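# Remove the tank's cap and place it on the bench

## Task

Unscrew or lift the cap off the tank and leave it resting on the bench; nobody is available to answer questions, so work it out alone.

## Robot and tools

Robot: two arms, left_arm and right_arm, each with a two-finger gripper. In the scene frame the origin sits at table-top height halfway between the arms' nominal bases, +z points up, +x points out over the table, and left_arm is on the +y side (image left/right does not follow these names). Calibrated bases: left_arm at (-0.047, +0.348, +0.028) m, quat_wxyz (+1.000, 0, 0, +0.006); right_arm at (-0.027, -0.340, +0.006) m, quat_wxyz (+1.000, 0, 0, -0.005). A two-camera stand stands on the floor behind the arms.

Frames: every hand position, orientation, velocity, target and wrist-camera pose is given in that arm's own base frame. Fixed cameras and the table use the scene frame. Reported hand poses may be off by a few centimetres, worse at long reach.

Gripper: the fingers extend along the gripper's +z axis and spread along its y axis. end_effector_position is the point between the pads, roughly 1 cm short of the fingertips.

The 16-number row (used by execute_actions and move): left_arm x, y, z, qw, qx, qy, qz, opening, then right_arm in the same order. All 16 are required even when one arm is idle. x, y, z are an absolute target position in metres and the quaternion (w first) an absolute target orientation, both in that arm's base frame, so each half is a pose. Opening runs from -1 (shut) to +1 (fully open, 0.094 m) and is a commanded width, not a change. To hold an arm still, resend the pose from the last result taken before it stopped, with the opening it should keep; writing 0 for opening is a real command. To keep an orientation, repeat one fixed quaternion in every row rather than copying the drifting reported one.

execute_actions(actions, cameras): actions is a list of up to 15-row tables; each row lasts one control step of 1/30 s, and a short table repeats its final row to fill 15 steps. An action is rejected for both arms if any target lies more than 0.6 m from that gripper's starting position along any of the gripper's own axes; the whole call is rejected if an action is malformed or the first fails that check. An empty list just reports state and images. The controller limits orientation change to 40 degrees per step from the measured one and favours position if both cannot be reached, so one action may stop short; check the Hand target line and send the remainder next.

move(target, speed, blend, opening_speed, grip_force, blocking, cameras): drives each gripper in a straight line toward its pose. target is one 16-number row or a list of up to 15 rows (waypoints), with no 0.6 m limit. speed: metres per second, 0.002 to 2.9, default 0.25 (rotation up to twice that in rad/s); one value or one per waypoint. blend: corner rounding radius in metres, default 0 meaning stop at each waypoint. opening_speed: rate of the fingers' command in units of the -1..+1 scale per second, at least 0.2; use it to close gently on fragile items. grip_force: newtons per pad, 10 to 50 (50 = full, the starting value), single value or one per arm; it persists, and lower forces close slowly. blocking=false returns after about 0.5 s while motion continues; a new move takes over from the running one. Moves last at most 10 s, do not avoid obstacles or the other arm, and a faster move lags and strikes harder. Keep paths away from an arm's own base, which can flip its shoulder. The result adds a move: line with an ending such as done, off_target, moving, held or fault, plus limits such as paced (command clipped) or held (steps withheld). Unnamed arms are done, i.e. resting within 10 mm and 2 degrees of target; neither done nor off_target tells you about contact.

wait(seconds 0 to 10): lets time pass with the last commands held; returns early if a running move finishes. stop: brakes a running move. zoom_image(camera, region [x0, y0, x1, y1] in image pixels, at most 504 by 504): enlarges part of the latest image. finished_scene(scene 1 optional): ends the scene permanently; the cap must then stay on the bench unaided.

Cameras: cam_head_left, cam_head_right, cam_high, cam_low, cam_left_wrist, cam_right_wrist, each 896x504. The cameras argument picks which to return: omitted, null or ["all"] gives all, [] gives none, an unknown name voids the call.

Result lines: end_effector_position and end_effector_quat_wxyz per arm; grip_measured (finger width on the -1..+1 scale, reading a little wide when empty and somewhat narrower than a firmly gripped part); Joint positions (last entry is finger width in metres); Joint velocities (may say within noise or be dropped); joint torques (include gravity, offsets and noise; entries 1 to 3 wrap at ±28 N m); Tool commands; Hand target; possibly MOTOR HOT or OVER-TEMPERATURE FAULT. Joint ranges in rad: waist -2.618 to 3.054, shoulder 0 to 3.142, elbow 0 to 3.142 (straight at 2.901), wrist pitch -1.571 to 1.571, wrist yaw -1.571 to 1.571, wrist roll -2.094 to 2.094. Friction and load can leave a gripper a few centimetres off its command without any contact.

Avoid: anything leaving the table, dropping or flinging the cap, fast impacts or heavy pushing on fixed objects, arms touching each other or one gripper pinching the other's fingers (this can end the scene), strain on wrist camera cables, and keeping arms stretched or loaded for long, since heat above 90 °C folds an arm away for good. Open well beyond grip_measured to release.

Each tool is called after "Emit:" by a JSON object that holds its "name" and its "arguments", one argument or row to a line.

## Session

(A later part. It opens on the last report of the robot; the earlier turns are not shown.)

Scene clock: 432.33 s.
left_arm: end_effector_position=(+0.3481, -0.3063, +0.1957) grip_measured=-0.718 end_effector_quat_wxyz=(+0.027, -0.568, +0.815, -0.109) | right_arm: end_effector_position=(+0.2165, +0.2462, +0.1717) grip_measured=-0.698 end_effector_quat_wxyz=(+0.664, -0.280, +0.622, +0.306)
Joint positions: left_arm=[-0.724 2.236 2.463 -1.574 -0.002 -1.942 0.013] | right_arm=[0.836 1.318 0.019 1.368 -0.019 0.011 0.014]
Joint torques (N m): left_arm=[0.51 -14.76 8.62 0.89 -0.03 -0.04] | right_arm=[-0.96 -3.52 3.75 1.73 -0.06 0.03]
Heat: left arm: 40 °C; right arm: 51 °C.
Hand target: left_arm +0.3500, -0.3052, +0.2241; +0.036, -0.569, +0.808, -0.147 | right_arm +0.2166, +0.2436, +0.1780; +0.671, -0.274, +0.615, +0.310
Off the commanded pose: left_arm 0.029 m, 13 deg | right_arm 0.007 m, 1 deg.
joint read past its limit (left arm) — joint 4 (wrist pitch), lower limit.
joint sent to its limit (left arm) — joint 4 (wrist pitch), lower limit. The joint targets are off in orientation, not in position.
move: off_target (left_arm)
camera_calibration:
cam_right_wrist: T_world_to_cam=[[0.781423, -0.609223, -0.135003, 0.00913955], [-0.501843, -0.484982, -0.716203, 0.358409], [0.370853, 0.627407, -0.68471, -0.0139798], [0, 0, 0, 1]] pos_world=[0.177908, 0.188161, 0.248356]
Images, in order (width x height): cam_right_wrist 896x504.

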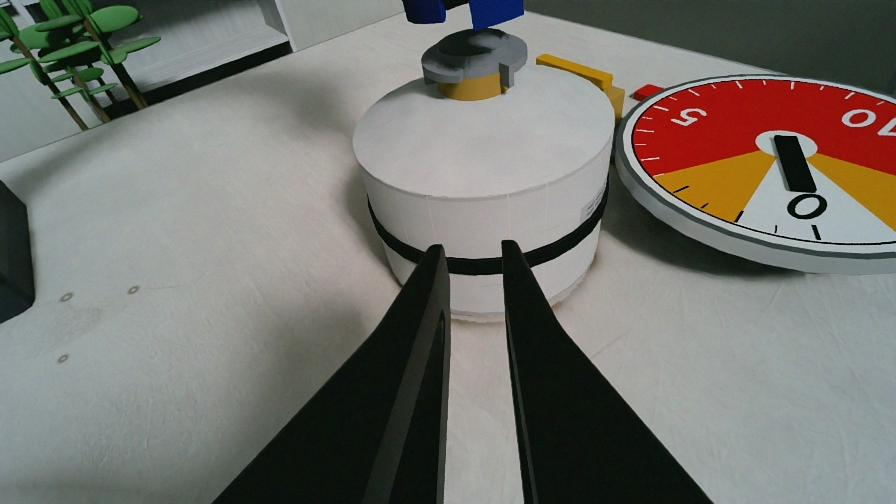

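Emit:
{"name": "move", "arguments": {
  "target": [
    [0.345,-0.305,0.275,0,-0.576,0.817,0,-1,0.2166,0.2435,0.178,0.670,-0.274,0.615,0.310,-0.7],
    [0.31,-0.16,0.20,0,-0.3,0.954,0,-1,0.2166,0.2435,0.178,0.670,-0.274,0.615,0.310,-0.7],
    [0.30,-0.08,0.09,0,0.0,1,0,-1,0.2166,0.2435,0.178,0.670,-0.274,0.615,0.310,-0.7]
  ],
  "speed": 0.2,
  "blend": [0.02,0.04,0]
}}

Emit:
{"name": "zoom_image", "arguments": {
  "camera": "cam_head_left",
  "region": [200, 100, 400, 240]
}}

Scene clock: 448.00 s.
left_arm: end_effector_position=(+0.2995, -0.0821, +0.0833) grip_measured=-0.718 end_effector_quat_wxyz=(-0.016, -0.001, +1.000, +0.003) | right_arm: end_effector_position=(+0.2165, +0.2462, +0.1717) grip_measured=-0.698 end_effector_quat_wxyz=(+0.664, -0.280, +0.622, +0.306)
Joint positions: left_arm=[-0.269 1.763 1.348 -1.188 0.003 -0.271 0.013] | right_arm=[0.836 1.318 0.019 1.368 -0.019 0.011 0.014]
Joint torques (N m): left_arm=[0.4 -10.13 4.97 0.43 -0.07 0.09] | right_arm=[-0.76 -3.56 3.88 1.76 -0.06 0.06]
Heat: left arm: 41 °C; right arm: 50 °C.
Hand target: left_arm +0.3001, -0.0800, +0.0900; +0.000, +0.000, +1.000, +0.000 | right_arm +0.2166, +0.2436, +0.1780; +0.671, -0.274, +0.615, +0.310
Off the commanded pose: left_arm 0.007 m, 2 deg | right_arm 0.007 m, 1 deg.
move: done
camera_calibration:
cam_left_wrist: T_world_to_cam=[[-0.136309, -0.988918, -0.058827, -0.0300294], [-0.644164, 0.0433621, 0.763657, 0.142557], [-0.752644, 0.141988, -0.642936, 0.393936], [0, 0, 0, 1]] pos_world=[0.38423, -0.0918123, 0.142645]
cam_right_wrist: T_world_to_cam=[[0.781423, -0.609223, -0.135003, 0.00913955], [-0.501843, -0.484982, -0.716203, 0.358409], [0.370853, 0.627407, -0.68471, -0.0139798], [0, 0, 0, 1]] pos_world=[0.177908, 0.188161, 0.248356]

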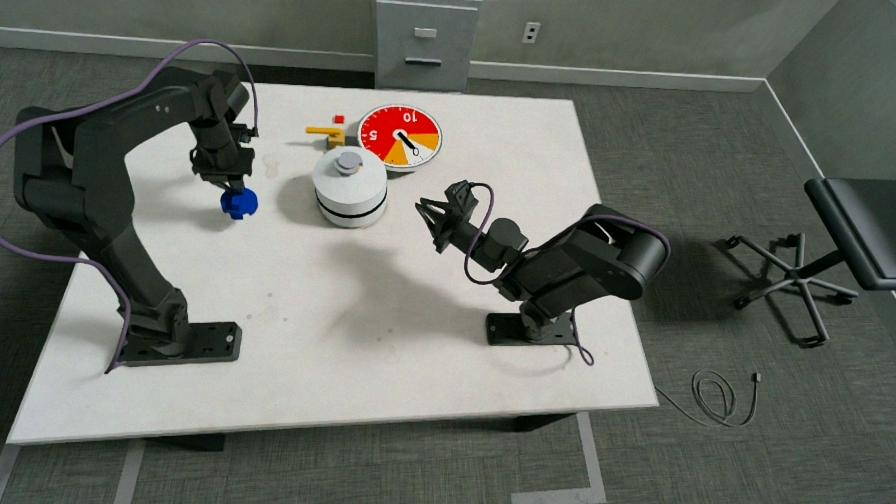

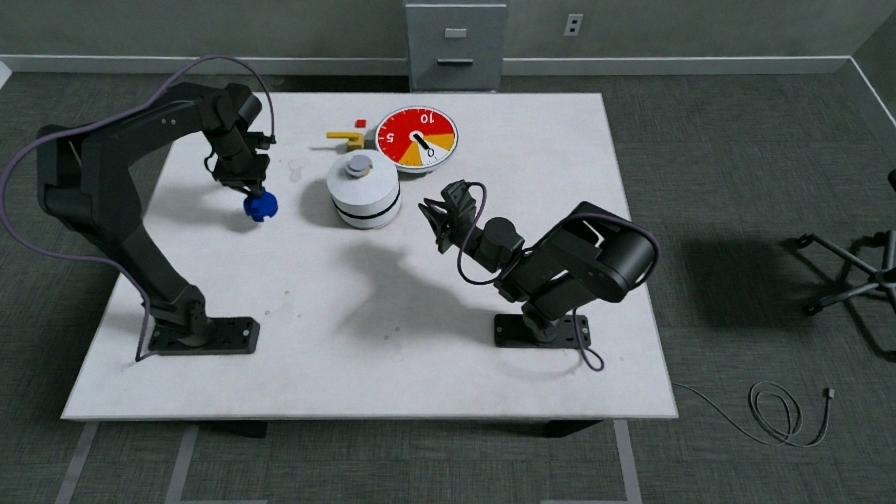

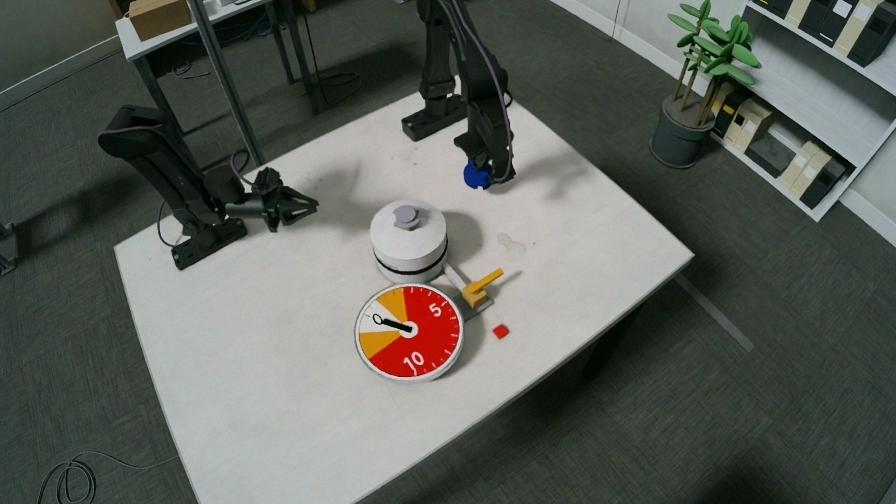

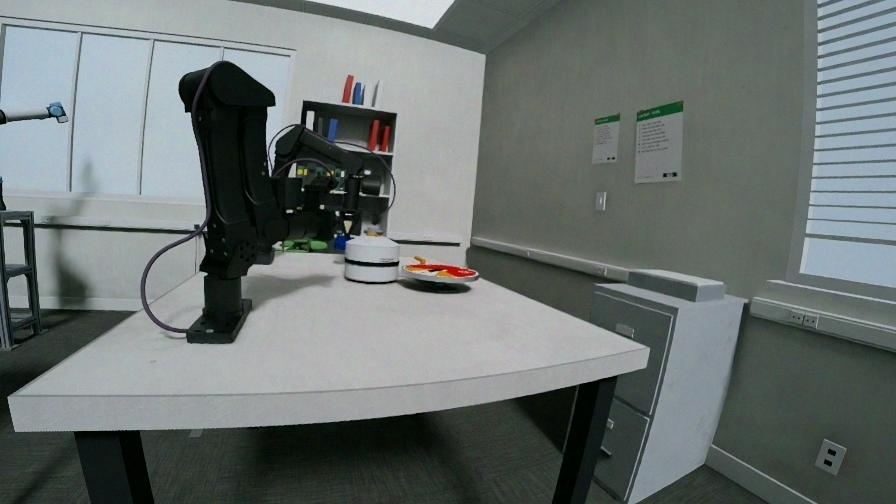

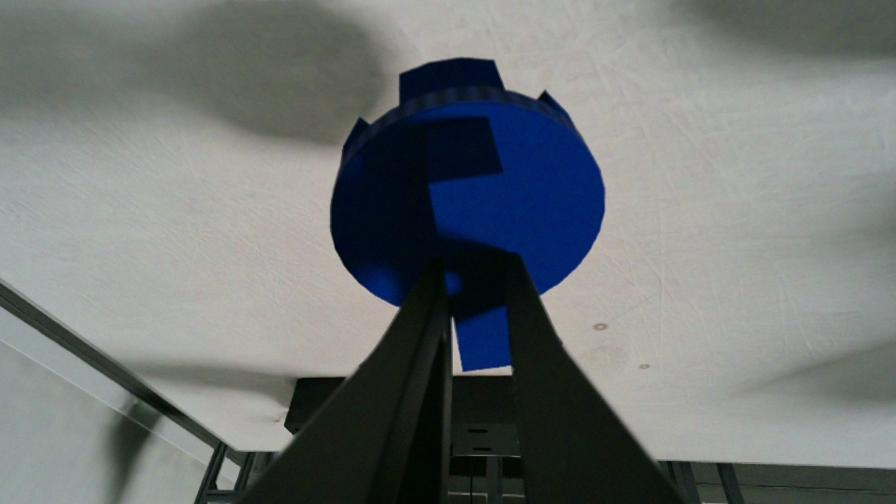

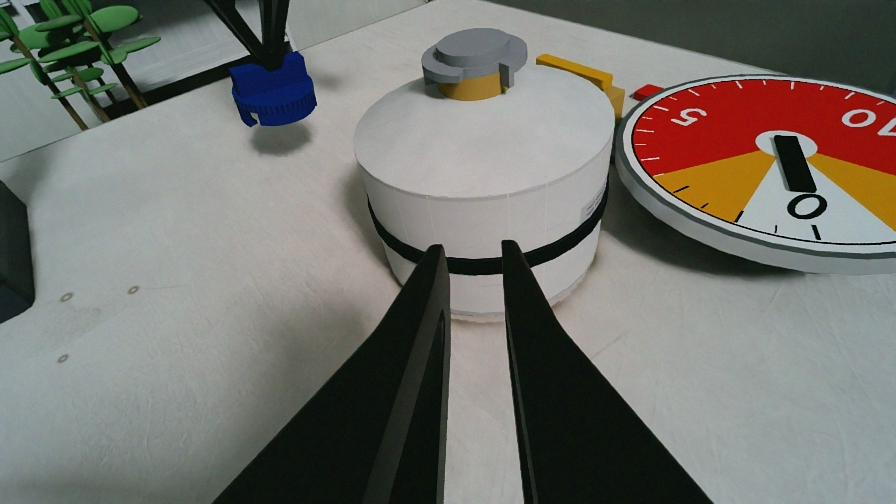

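Scaled by 2.520 from the camera's 896x504 image, which has a finer 1280x720 frame.

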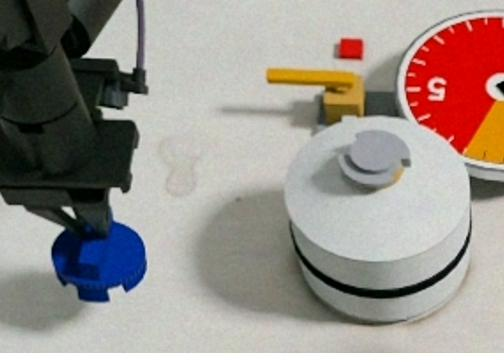

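Emit:
{"name": "move", "arguments": {
  "target": [0.30,-0.082,0.085,0.0397,-0.7416,0.6668,-0.0636,-1,0.2166,0.2435,0.178,0.670,-0.274,0.615,0.310,-0.7],
  "speed": 0.4,
  "cameras": ["cam_right_wrist","cam_left_wrist","cam_low"]
}}

Emit:
{"name": "zoom_image", "arguments": {
  "camera": "cam_right_wrist",
  "region": [180, 10, 360, 170]
}}

Emit:
{"name": "zoom_image", "arguments": {
  "camera": "cam_low",
  "region": [310, 170, 450, 280]
}}

Scene clock: 462.67 s.
left_arm: end_effector_position=(+0.3018, -0.0835, +0.0795) grip_measured=-0.718 end_effector_quat_wxyz=(-0.028, +0.741, -0.668, +0.057) | right_arm: end_effector_position=(+0.2165, +0.2462, +0.1717) grip_measured=-0.698 end_effector_quat_wxyz=(+0.664, -0.280, +0.622, +0.306)
Joint positions: left_arm=[-0.273 1.628 1.172 -0.988 0.001 -1.948 0.013] | right_arm=[0.836 1.318 0.019 1.368 -0.019 0.011 0.014]
Joint torques (N m): left_arm=[-0.55 -8.91 5.16 0.72 -0.21 -0.07] | right_arm=[-0.79 -3.55 4 1.76 -0.08 0.05]
Heat: left arm: 41 °C; right arm: 49 °C.
Hand target: left_arm +0.3001, -0.0820, +0.0849; -0.039, +0.742, -0.667, +0.064 | right_arm +0.2166, +0.2436, +0.1780; +0.671, -0.274, +0.615, +0.310
Off the commanded pose: left_arm 0.006 m, 2 deg | right_arm 0.007 m, 1 deg.
move: done
camera_calibration:
cam_left_wrist: T_world_to_cam=[[0.99732, -0.0325299, 0.0655376, -0.303499], [-0.0710742, -0.643416, 0.76221, -0.0832967], [0.0173734, -0.764825, -0.644004, 0.0853816], [0, 0, 0, 1]] pos_world=[0.295282, 0.00183468, 0.138366]
cam_right_wrist: T_world_to_cam=[[0.781423, -0.609223, -0.135003, 0.00913955], [-0.501843, -0.484982, -0.716203, 0.358409], [0.370853, 0.627407, -0.68471, -0.0139798], [0, 0, 0, 1]] pos_world=[0.177908, 0.188161, 0.248356]
Images, in order (width x height): cam_low 896x504, cam_left_wrist 896x504, cam_right_wrist 896x504.

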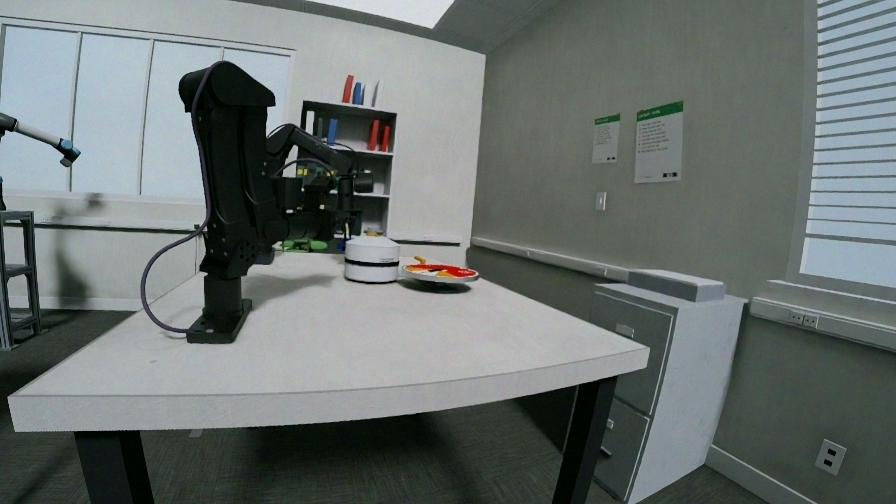

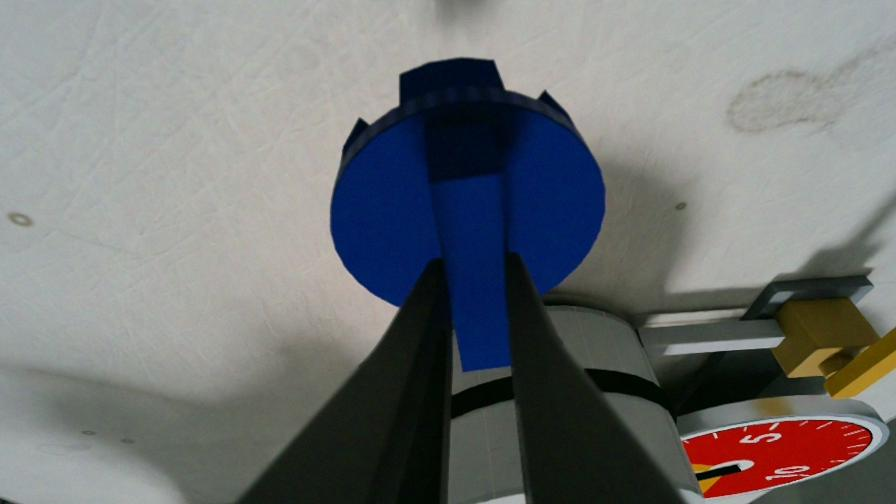

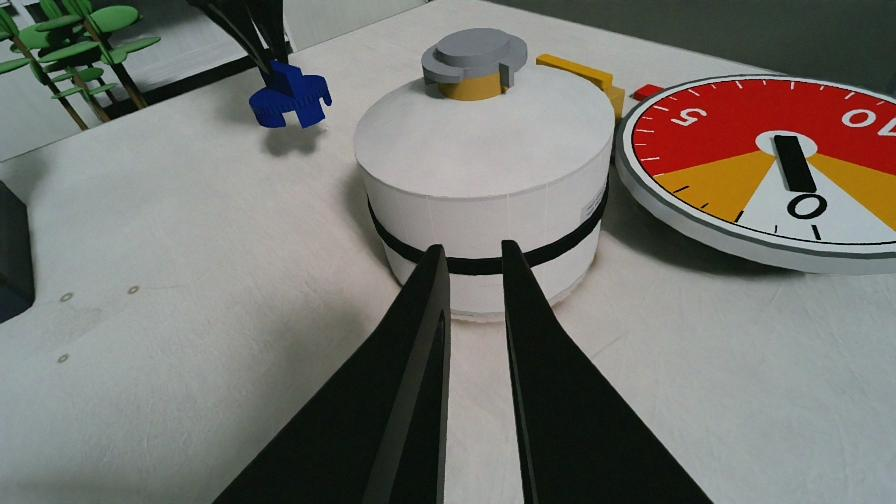

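Scaled by 2.800 from the camera's 896x504 image, which has a finer 1280x720 frame.

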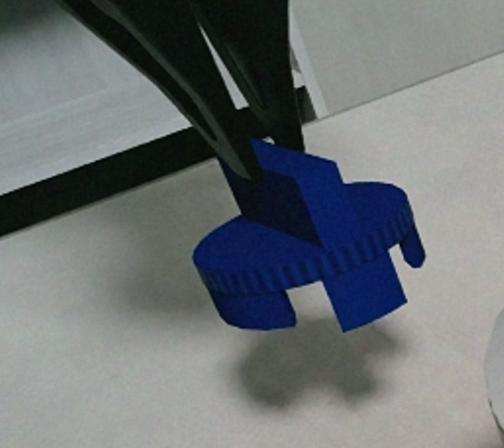

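Scaled by 3.600 from the camera's 896x504 image, which has a finer 1280x720 frame.

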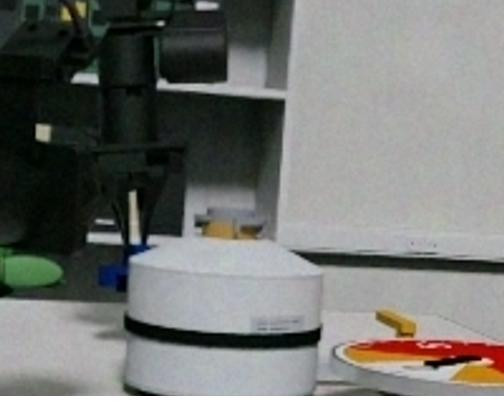

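Emit:
{"name": "move", "arguments": {
  "target": [0.299,-0.082,0.040,0.0397,-0.7416,0.6668,-0.0636,-1,0.2166,0.2435,0.178,0.670,-0.274,0.615,0.310,-0.7],
  "speed": 0.1,
  "cameras": ["cam_right_wrist"]
}}

Emit:
{"name": "zoom_image", "arguments": {
  "camera": "cam_right_wrist",
  "region": [180, 10, 360, 170]
}}

Scene clock: 469.97 s.
left_arm: end_effector_position=(+0.3023, -0.0835, +0.0474) grip_measured=-0.718 end_effector_quat_wxyz=(-0.038, +0.741, -0.666, +0.076) | right_arm: end_effector_position=(+0.2165, +0.2462, +0.1717) grip_measured=-0.698 end_effector_quat_wxyz=(+0.664, -0.280, +0.622, +0.306)
Joint positions: left_arm=[-0.273 1.628 1.032 -0.806 0 -1.949 0.013] | right_arm=[0.836 1.318 0.019 1.368 -0.019 0.011 0.014]
Joint torques (N m): left_arm=[-0.72 -4.97 5.23 0.78 -0.21 -0.04] | right_arm=[-0.69 -3.34 3.85 1.77 -0.06 -0.02]
Heat: left arm: 40 °C; right arm: 49 °C.
Hand target: left_arm +0.2988, -0.0819, +0.0402; -0.040, +0.741, -0.667, +0.063 | right_arm +0.2166, +0.2436, +0.1780; +0.671, -0.274, +0.615, +0.310
Off the commanded pose: left_arm 0.008 m, 1 deg | right_arm 0.007 m, 1 deg.
move: done
camera_calibration:
cam_right_wrist: T_world_to_cam=[[0.781423, -0.609223, -0.135003, 0.00913955], [-0.501843, -0.484982, -0.716203, 0.358409], [0.370853, 0.627407, -0.68471, -0.0139798], [0, 0, 0, 1]] pos_world=[0.177908, 0.188161, 0.248356]
Images, in order (width x height): cam_right_wrist 896x504.

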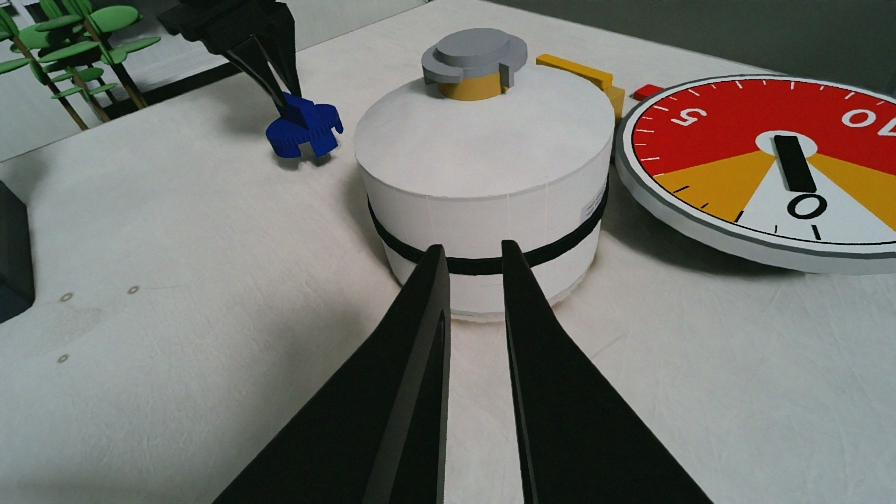

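Scaled by 2.800 from the camera's 896x504 image, which has a finer 1280x720 frame.

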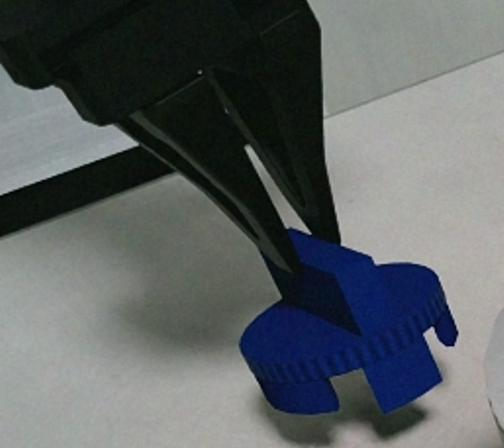

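Emit:
{"name": "move", "arguments": {
  "target": [0.297,-0.080,0.022,0.0397,-0.7416,0.6668,-0.0636,-1,0.2166,0.2435,0.178,0.670,-0.274,0.615,0.310,-0.7],
  "speed": 0.06,
  "cameras": ["cam_right_wrist"]
}}

Emit:
{"name": "zoom_image", "arguments": {
  "camera": "cam_right_wrist",
  "region": [220, 50, 400, 210]
}}

Scene clock: 475.53 s.
left_arm: end_effector_position=(+0.3005, -0.0830, +0.0296) grip_measured=-0.718 end_effector_quat_wxyz=(-0.038, +0.741, -0.666, +0.076) | right_arm: end_effector_position=(+0.2165, +0.2462, +0.1717) grip_measured=-0.698 end_effector_quat_wxyz=(+0.664, -0.280, +0.622, +0.306)
Joint positions: left_arm=[-0.273 1.647 0.976 -0.729 0 -1.949 0.013] | right_arm=[0.836 1.318 0.019 1.368 -0.019 0.011 0.014]
Joint torques (N m): left_arm=[-0.25 -4.96 5.05 0.81 -0.2 0.01] | right_arm=[-0.79 -3.45 3.93 1.77 -0.08 0.06]
Heat: left arm: 39 °C; right arm: 49 °C.
Hand target: left_arm +0.2969, -0.0800, +0.0222; -0.040, +0.741, -0.667, +0.064 | right_arm +0.2166, +0.2436, +0.1780; +0.671, -0.274, +0.615, +0.310
Off the commanded pose: left_arm 0.009 m, 1 deg | right_arm 0.007 m, 1 deg.
move: done
camera_calibration:
cam_right_wrist: T_world_to_cam=[[0.781423, -0.609223, -0.135003, 0.00913955], [-0.501843, -0.484982, -0.716203, 0.358409], [0.370853, 0.627407, -0.68471, -0.0139798], [0, 0, 0, 1]] pos_world=[0.177908, 0.188161, 0.248356]
Images, in order (width x height): cam_right_wrist 896x504.

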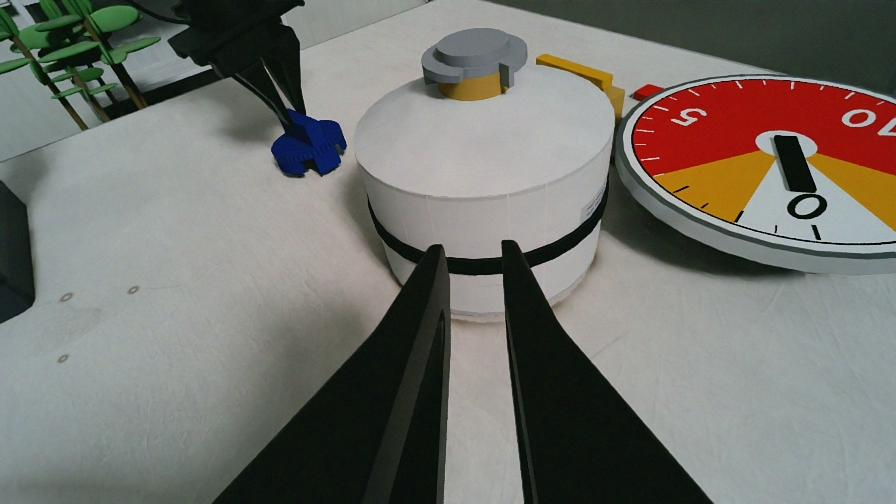

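Scaled by 2.800 from the camera's 896x504 image, which has a finer 1280x720 frame.

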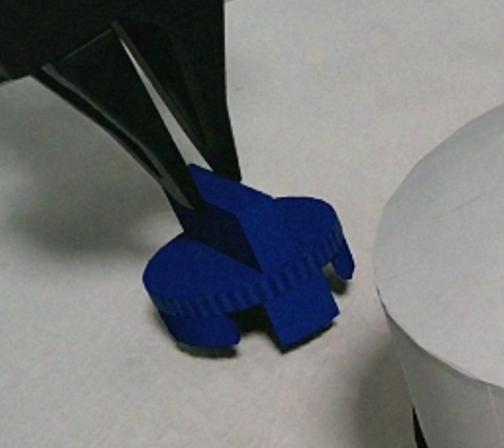

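Emit:
{"name": "move", "arguments": {
  "target": [0.297,-0.080,0.012,0.0397,-0.7416,0.6668,-0.0636,-1,0.2166,0.2435,0.178,0.670,-0.274,0.615,0.310,-0.7],
  "speed": 0.03,
  "cameras": ["cam_right_wrist"]
}}

Emit:
{"name": "zoom_image", "arguments": {
  "camera": "cam_right_wrist",
  "region": [220, 50, 400, 210]
}}

Scene clock: 480.30 s.
left_arm: end_effector_position=(+0.3035, -0.0838, +0.0268) grip_measured=-0.718 end_effector_quat_wxyz=(-0.042, +0.740, -0.666, +0.084) | right_arm: end_effector_position=(+0.2165, +0.2462, +0.1717) grip_measured=-0.698 end_effector_quat_wxyz=(+0.664, -0.280, +0.622, +0.306)
Joint positions: left_arm=[-0.273 1.649 0.963 -0.697 0 -1.949 0.013] | right_arm=[0.836 1.318 0.019 1.368 -0.019 0.011 0.014]
Joint torques (N m): left_arm=[-0.21 -3.81 4.11 0.92 -0.19 0.01] | right_arm=[-0.96 -3.62 3.71 1.76 -0.06 0.01]
Heat: left arm: 39 °C; right arm: 49 °C.
Hand target: left_arm +0.2965, -0.0799, +0.0127; -0.040, +0.741, -0.667, +0.064 | right_arm +0.2166, +0.2436, +0.1780; +0.671, -0.274, +0.615, +0.310
Off the commanded pose: left_arm 0.017 m, 2 deg | right_arm 0.007 m, 1 deg.
move: off_target (left_arm)
camera_calibration:
cam_right_wrist: T_world_to_cam=[[0.781423, -0.609223, -0.135003, 0.00913955], [-0.501843, -0.484982, -0.716203, 0.358409], [0.370853, 0.627407, -0.68471, -0.0139798], [0, 0, 0, 1]] pos_world=[0.177908, 0.188161, 0.248356]
Images, in order (width x height): cam_right_wrist 896x504.

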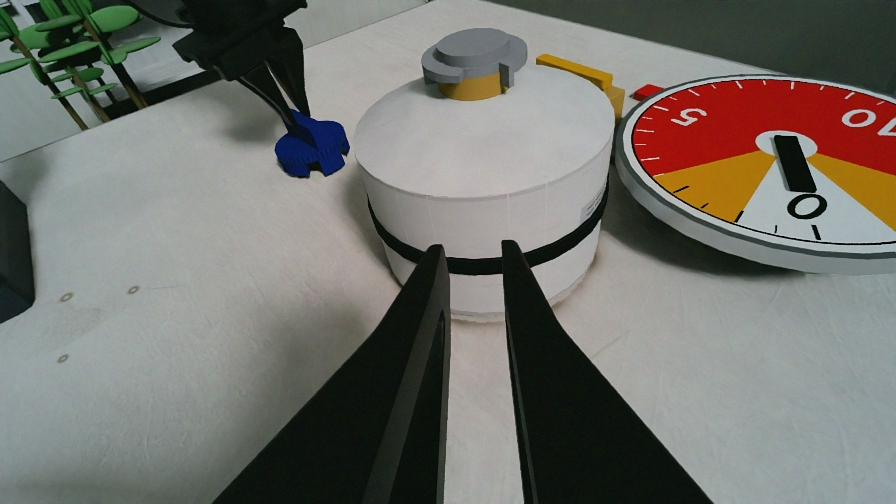

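Scaled by 2.800 from the camera's 896x504 image, which has a finer 1280x720 frame.

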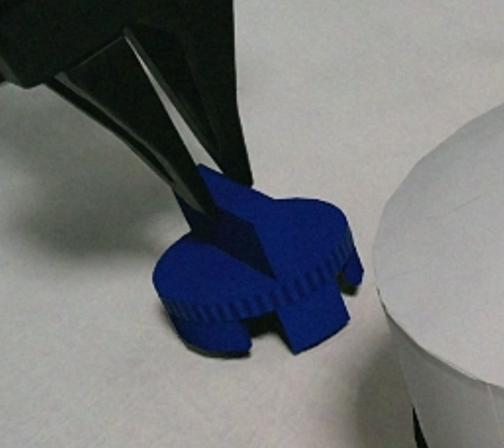

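Emit:
{"name": "move", "arguments": {
  "target": [0.300,-0.082,0.014,0.0264,-0.7429,0.6676,-0.0488,-1,0.2166,0.2435,0.178,0.670,-0.274,0.615,0.310,-0.7],
  "speed": 0.03,
  "cameras": ["cam_right_wrist","cam_low"]
}}

Emit:
{"name": "zoom_image", "arguments": {
  "camera": "cam_right_wrist",
  "region": [250, 90, 370, 190]
}}

Scene clock: 495.93 s.
left_arm: end_effector_position=(+0.3053, -0.0847, +0.0248) grip_measured=-0.719 end_effector_quat_wxyz=(-0.035, +0.741, -0.667, +0.072) | right_arm: end_effector_position=(+0.2165, +0.2462, +0.1717) grip_measured=-0.698 end_effector_quat_wxyz=(+0.664, -0.280, +0.622, +0.306)
Joint positions: left_arm=[-0.273 1.682 0.996 -0.724 0.002 -1.949 0.013] | right_arm=[0.836 1.318 0.019 1.368 -0.019 0.011 0.014]
Joint torques (N m): left_arm=[0.05 -3.44 6.45 0.57 -0.1 0.02] | right_arm=[-0.66 -3.63 3.84 1.77 -0.07 0.08]
Heat: left arm: 38 °C; right arm: 48 °C.
Hand target: left_arm +0.2998, -0.0819, +0.0144; -0.027, +0.743, -0.667, +0.049 | right_arm +0.2166, +0.2436, +0.1780; +0.671, -0.274, +0.615, +0.310
Off the commanded pose: left_arm 0.012 m, 3 deg | right_arm 0.007 m, 1 deg.
move: off_target (left_arm)
camera_calibration:
cam_right_wrist: T_world_to_cam=[[0.781423, -0.609223, -0.135003, 0.00913955], [-0.501843, -0.484982, -0.716203, 0.358409], [0.370853, 0.627407, -0.68471, -0.0139798], [0, 0, 0, 1]] pos_world=[0.177908, 0.188161, 0.248356]
Images, in order (width x height): cam_low 896x504, cam_right_wrist 896x504.

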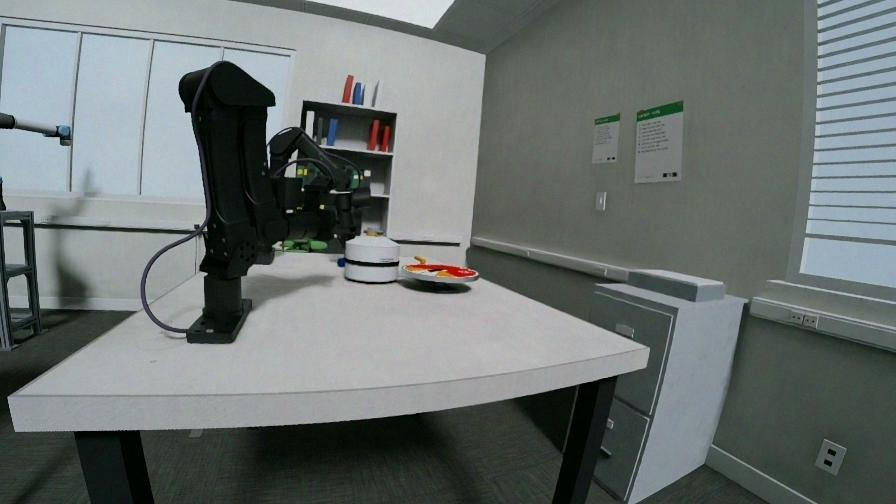

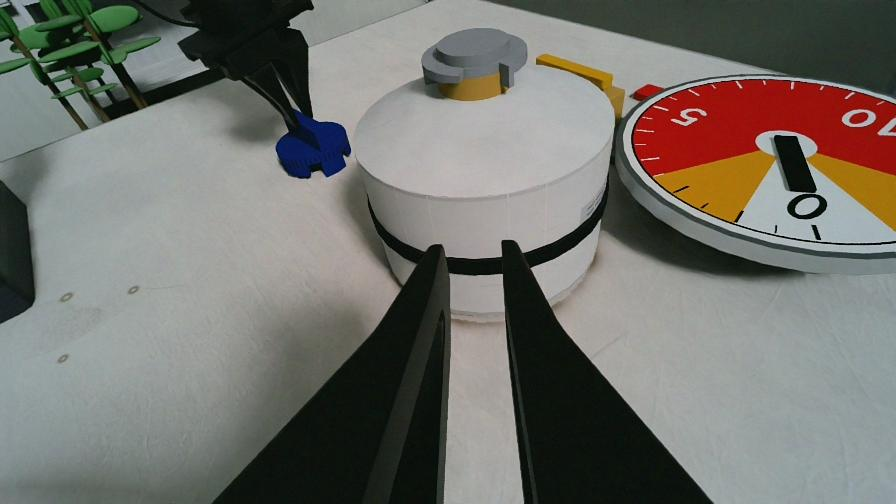

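Scaled by 4.200 from the camera's 896x504 image, which has a finer 1280x720 frame.

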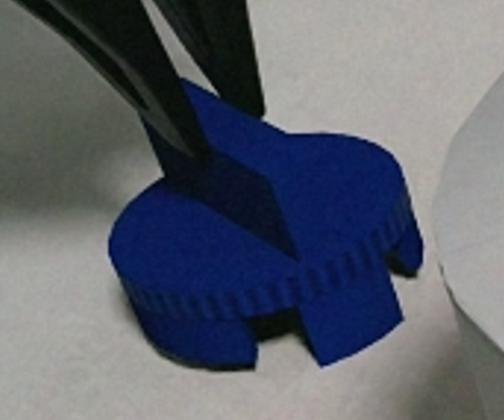

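Emit:
{"name": "move", "arguments": {
  "target": [0.303,-0.084,0.018,0.0264,-0.7429,0.6676,-0.0488,-0.4,0.2166,0.2435,0.178,0.670,-0.274,0.615,0.310,-0.7],
  "speed": 0.03,
  "opening_speed": 0.3,
  "cameras": ["cam_right_wrist","cam_left_wrist"]
}}

Emit:
{"name": "zoom_image", "arguments": {
  "camera": "cam_right_wrist",
  "region": [250, 90, 370, 190]
}}

Scene clock: 502.47 s.
left_arm: end_effector_position=(+0.3043, -0.0844, +0.0210) grip_measured=-0.402 end_effector_quat_wxyz=(-0.029, +0.742, -0.667, +0.061) | right_arm: end_effector_position=(+0.2165, +0.2462, +0.1717) grip_measured=-0.698 end_effector_quat_wxyz=(+0.664, -0.280, +0.622, +0.306)
Joint positions: left_arm=[-0.273 1.707 1.012 -0.741 0.002 -1.949 0.028] | right_arm=[0.836 1.318 0.019 1.368 -0.019 0.011 0.014]
Joint torques (N m): left_arm=[-0.32 -4.98 7.17 0.52 -0.11 -0.02] | right_arm=[-0.61 -3.52 3.86 1.75 -0.03 0.12]
Heat: left arm: 38 °C; right arm: 48 °C.
Hand target: left_arm +0.3029, -0.0839, +0.0180; -0.027, +0.743, -0.667, +0.049 | right_arm +0.2166, +0.2436, +0.1780; +0.671, -0.274, +0.615, +0.310
Off the commanded pose: left_arm 0.003 m, 1 deg | right_arm 0.007 m, 1 deg.
move: done
camera_calibration:
cam_left_wrist: T_world_to_cam=[[0.996878, -0.0309624, 0.0726326, -0.30209], [-0.0755624, -0.640937, 0.763865, -0.0375144], [0.0229018, -0.766969, -0.641276, 0.0450266], [0, 0, 0, 1]] pos_world=[0.297281, 0.00113623, 0.079472]
cam_right_wrist: T_world_to_cam=[[0.781423, -0.609223, -0.135003, 0.00913955], [-0.501843, -0.484982, -0.716203, 0.358409], [0.370853, 0.627407, -0.68471, -0.0139798], [0, 0, 0, 1]] pos_world=[0.177908, 0.188161, 0.248356]
Images, in order (width x height): cam_left_wrist 896x504, cam_right_wrist 896x504.

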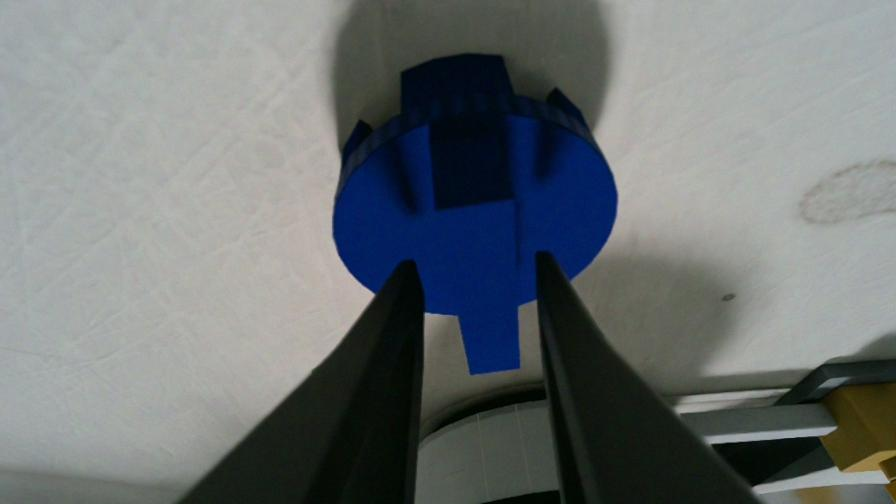

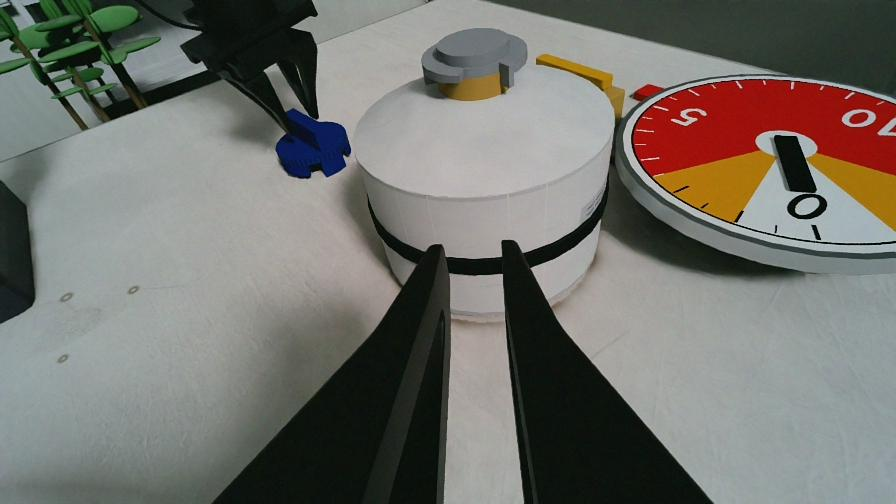

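Scaled by 4.200 from the camera's 896x504 image, which has a finer 1280x720 frame.

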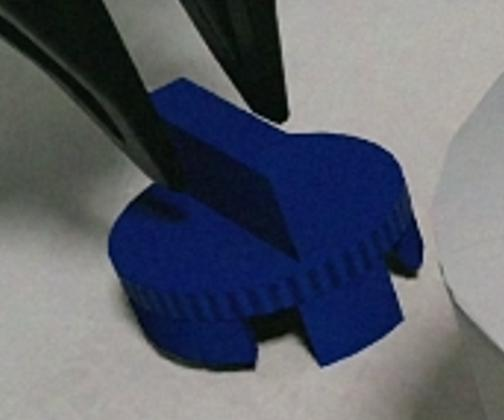

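Emit:
{"name": "move", "arguments": {
  "target": [0.296,-0.082,0.13,0.0264,-0.7429,0.6676,-0.0488,-0.4,0.2166,0.2435,0.178,0.670,-0.274,0.615,0.310,-0.7],
  "speed": 0.1,
  "cameras": ["cam_right_wrist","cam_left_wrist","cam_head_left","cam_high"]
}}

Emit:
{"name": "zoom_image", "arguments": {
  "camera": "cam_right_wrist",
  "region": [250, 90, 370, 190]
}}

Scene clock: 508.53 s.
left_arm: end_effector_position=(+0.2950, -0.0818, +0.1172) grip_measured=-0.401 end_effector_quat_wxyz=(-0.018, +0.743, -0.668, +0.039) | right_arm: end_effector_position=(+0.2165, +0.2462, +0.1717) grip_measured=-0.698 end_effector_quat_wxyz=(+0.664, -0.280, +0.622, +0.306)
Joint positions: left_arm=[-0.273 1.62 1.319 -1.183 0.002 -1.949 0.028] | right_arm=[0.836 1.318 0.019 1.368 -0.019 0.011 0.014]
Joint torques (N m): left_arm=[-0.31 -7.99 8.73 0.39 -0.1 -0.02] | right_arm=[-0.66 -3.48 3.77 1.79 -0.08 0]
Heat: left arm: 39 °C; right arm: 48 °C.
Hand target: left_arm +0.2959, -0.0819, +0.1297; -0.026, +0.743, -0.667, +0.049 | right_arm +0.2166, +0.2436, +0.1780; +0.671, -0.274, +0.615, +0.310
Off the commanded pose: left_arm 0.013 m, 1 deg | right_arm 0.007 m, 1 deg.
move: off_target (left_arm)
camera_calibration:
cam_left_wrist: T_world_to_cam=[[0.999172, -0.0315782, 0.025672, -0.294995], [-0.0400491, -0.650853, 0.758146, -0.120659], [-0.0072322, -0.758546, -0.651579, 0.119679], [0, 0, 0, 1]] pos_world=[0.290784, 0.00293559, 0.177031]
cam_right_wrist: T_world_to_cam=[[0.781423, -0.609223, -0.135003, 0.00913955], [-0.501843, -0.484982, -0.716203, 0.358409], [0.370853, 0.627407, -0.68471, -0.0139798], [0, 0, 0, 1]] pos_world=[0.177908, 0.188161, 0.248356]
Images, in order (width x height): cam_head_left 896x504, cam_high 896x504, cam_left_wrist 896x504, cam_right_wrist 896x504.

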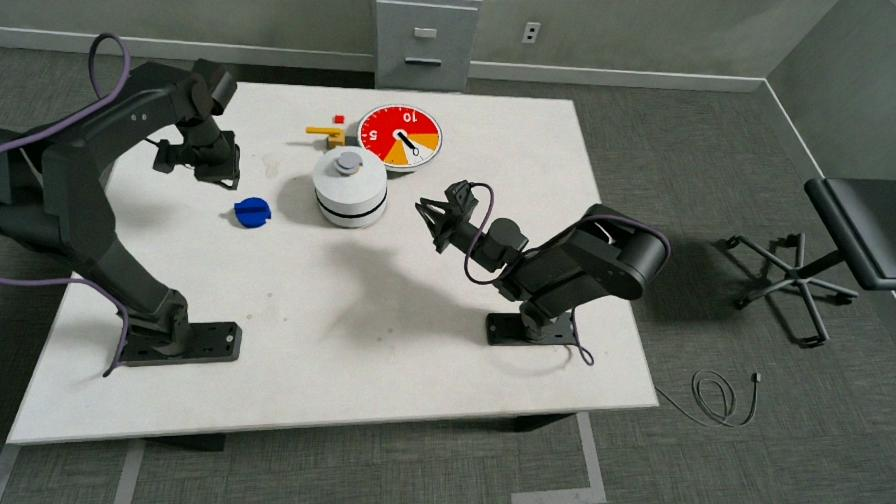

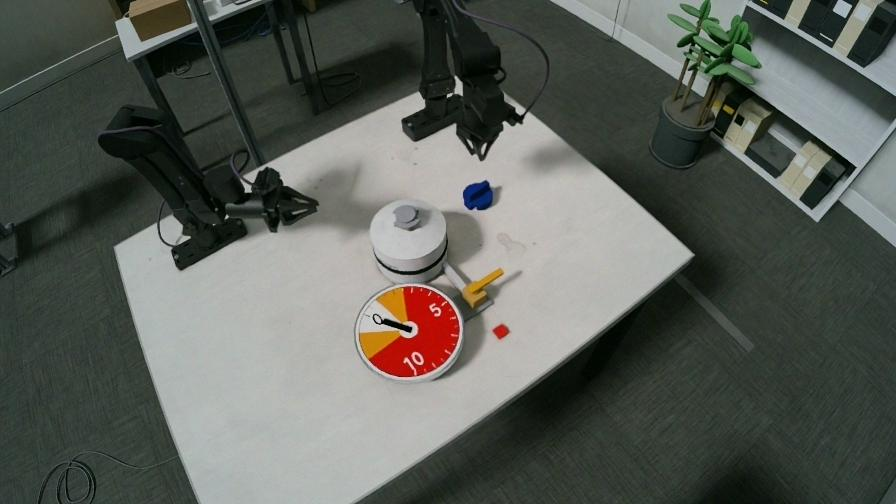

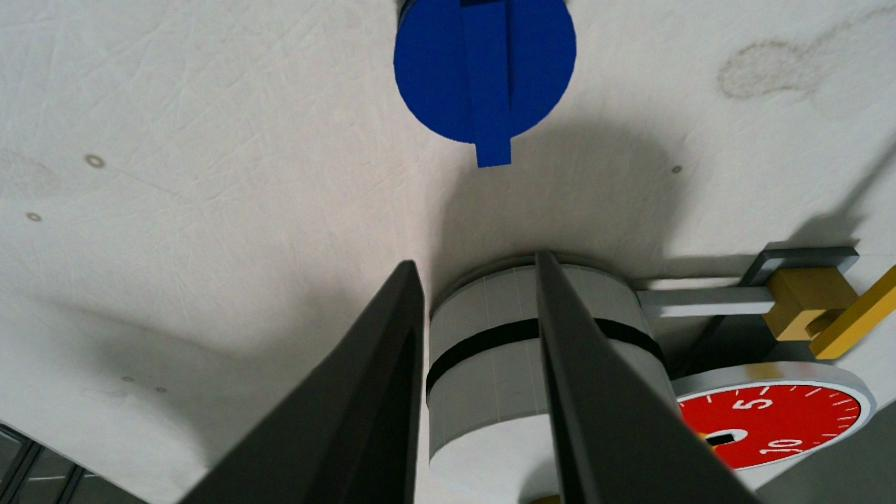

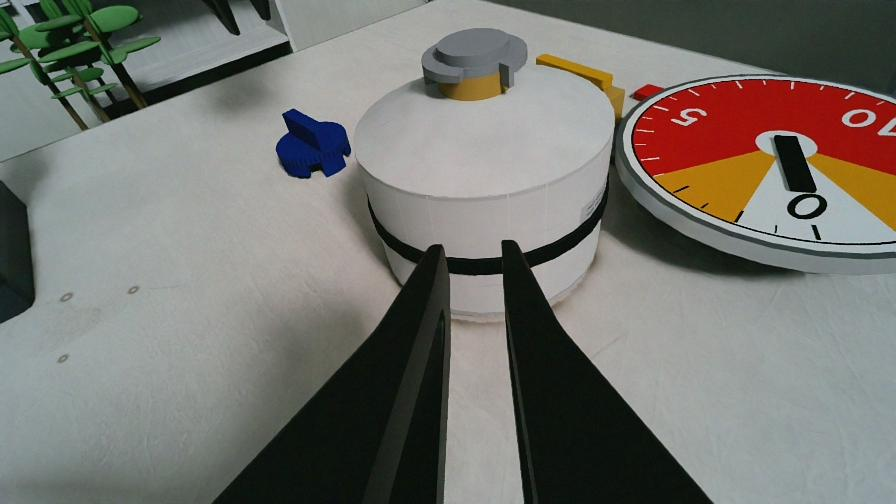

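Scaled by 4.200 from the camera's 896x504 image, which has a finer 1280x720 frame.

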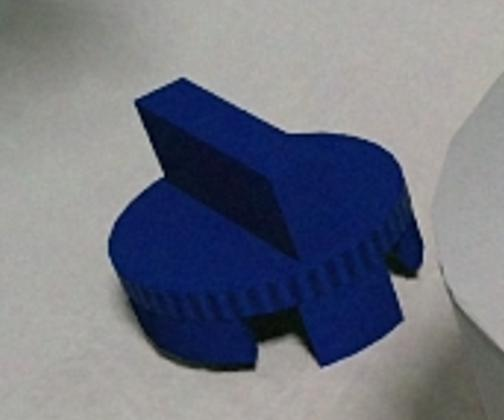

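The cap is off the tank and sitting upright on the bench, with both arms clear of it.

Emit:
{"name": "finished_scene", "arguments": {

}}

The scene is finished: the task was done.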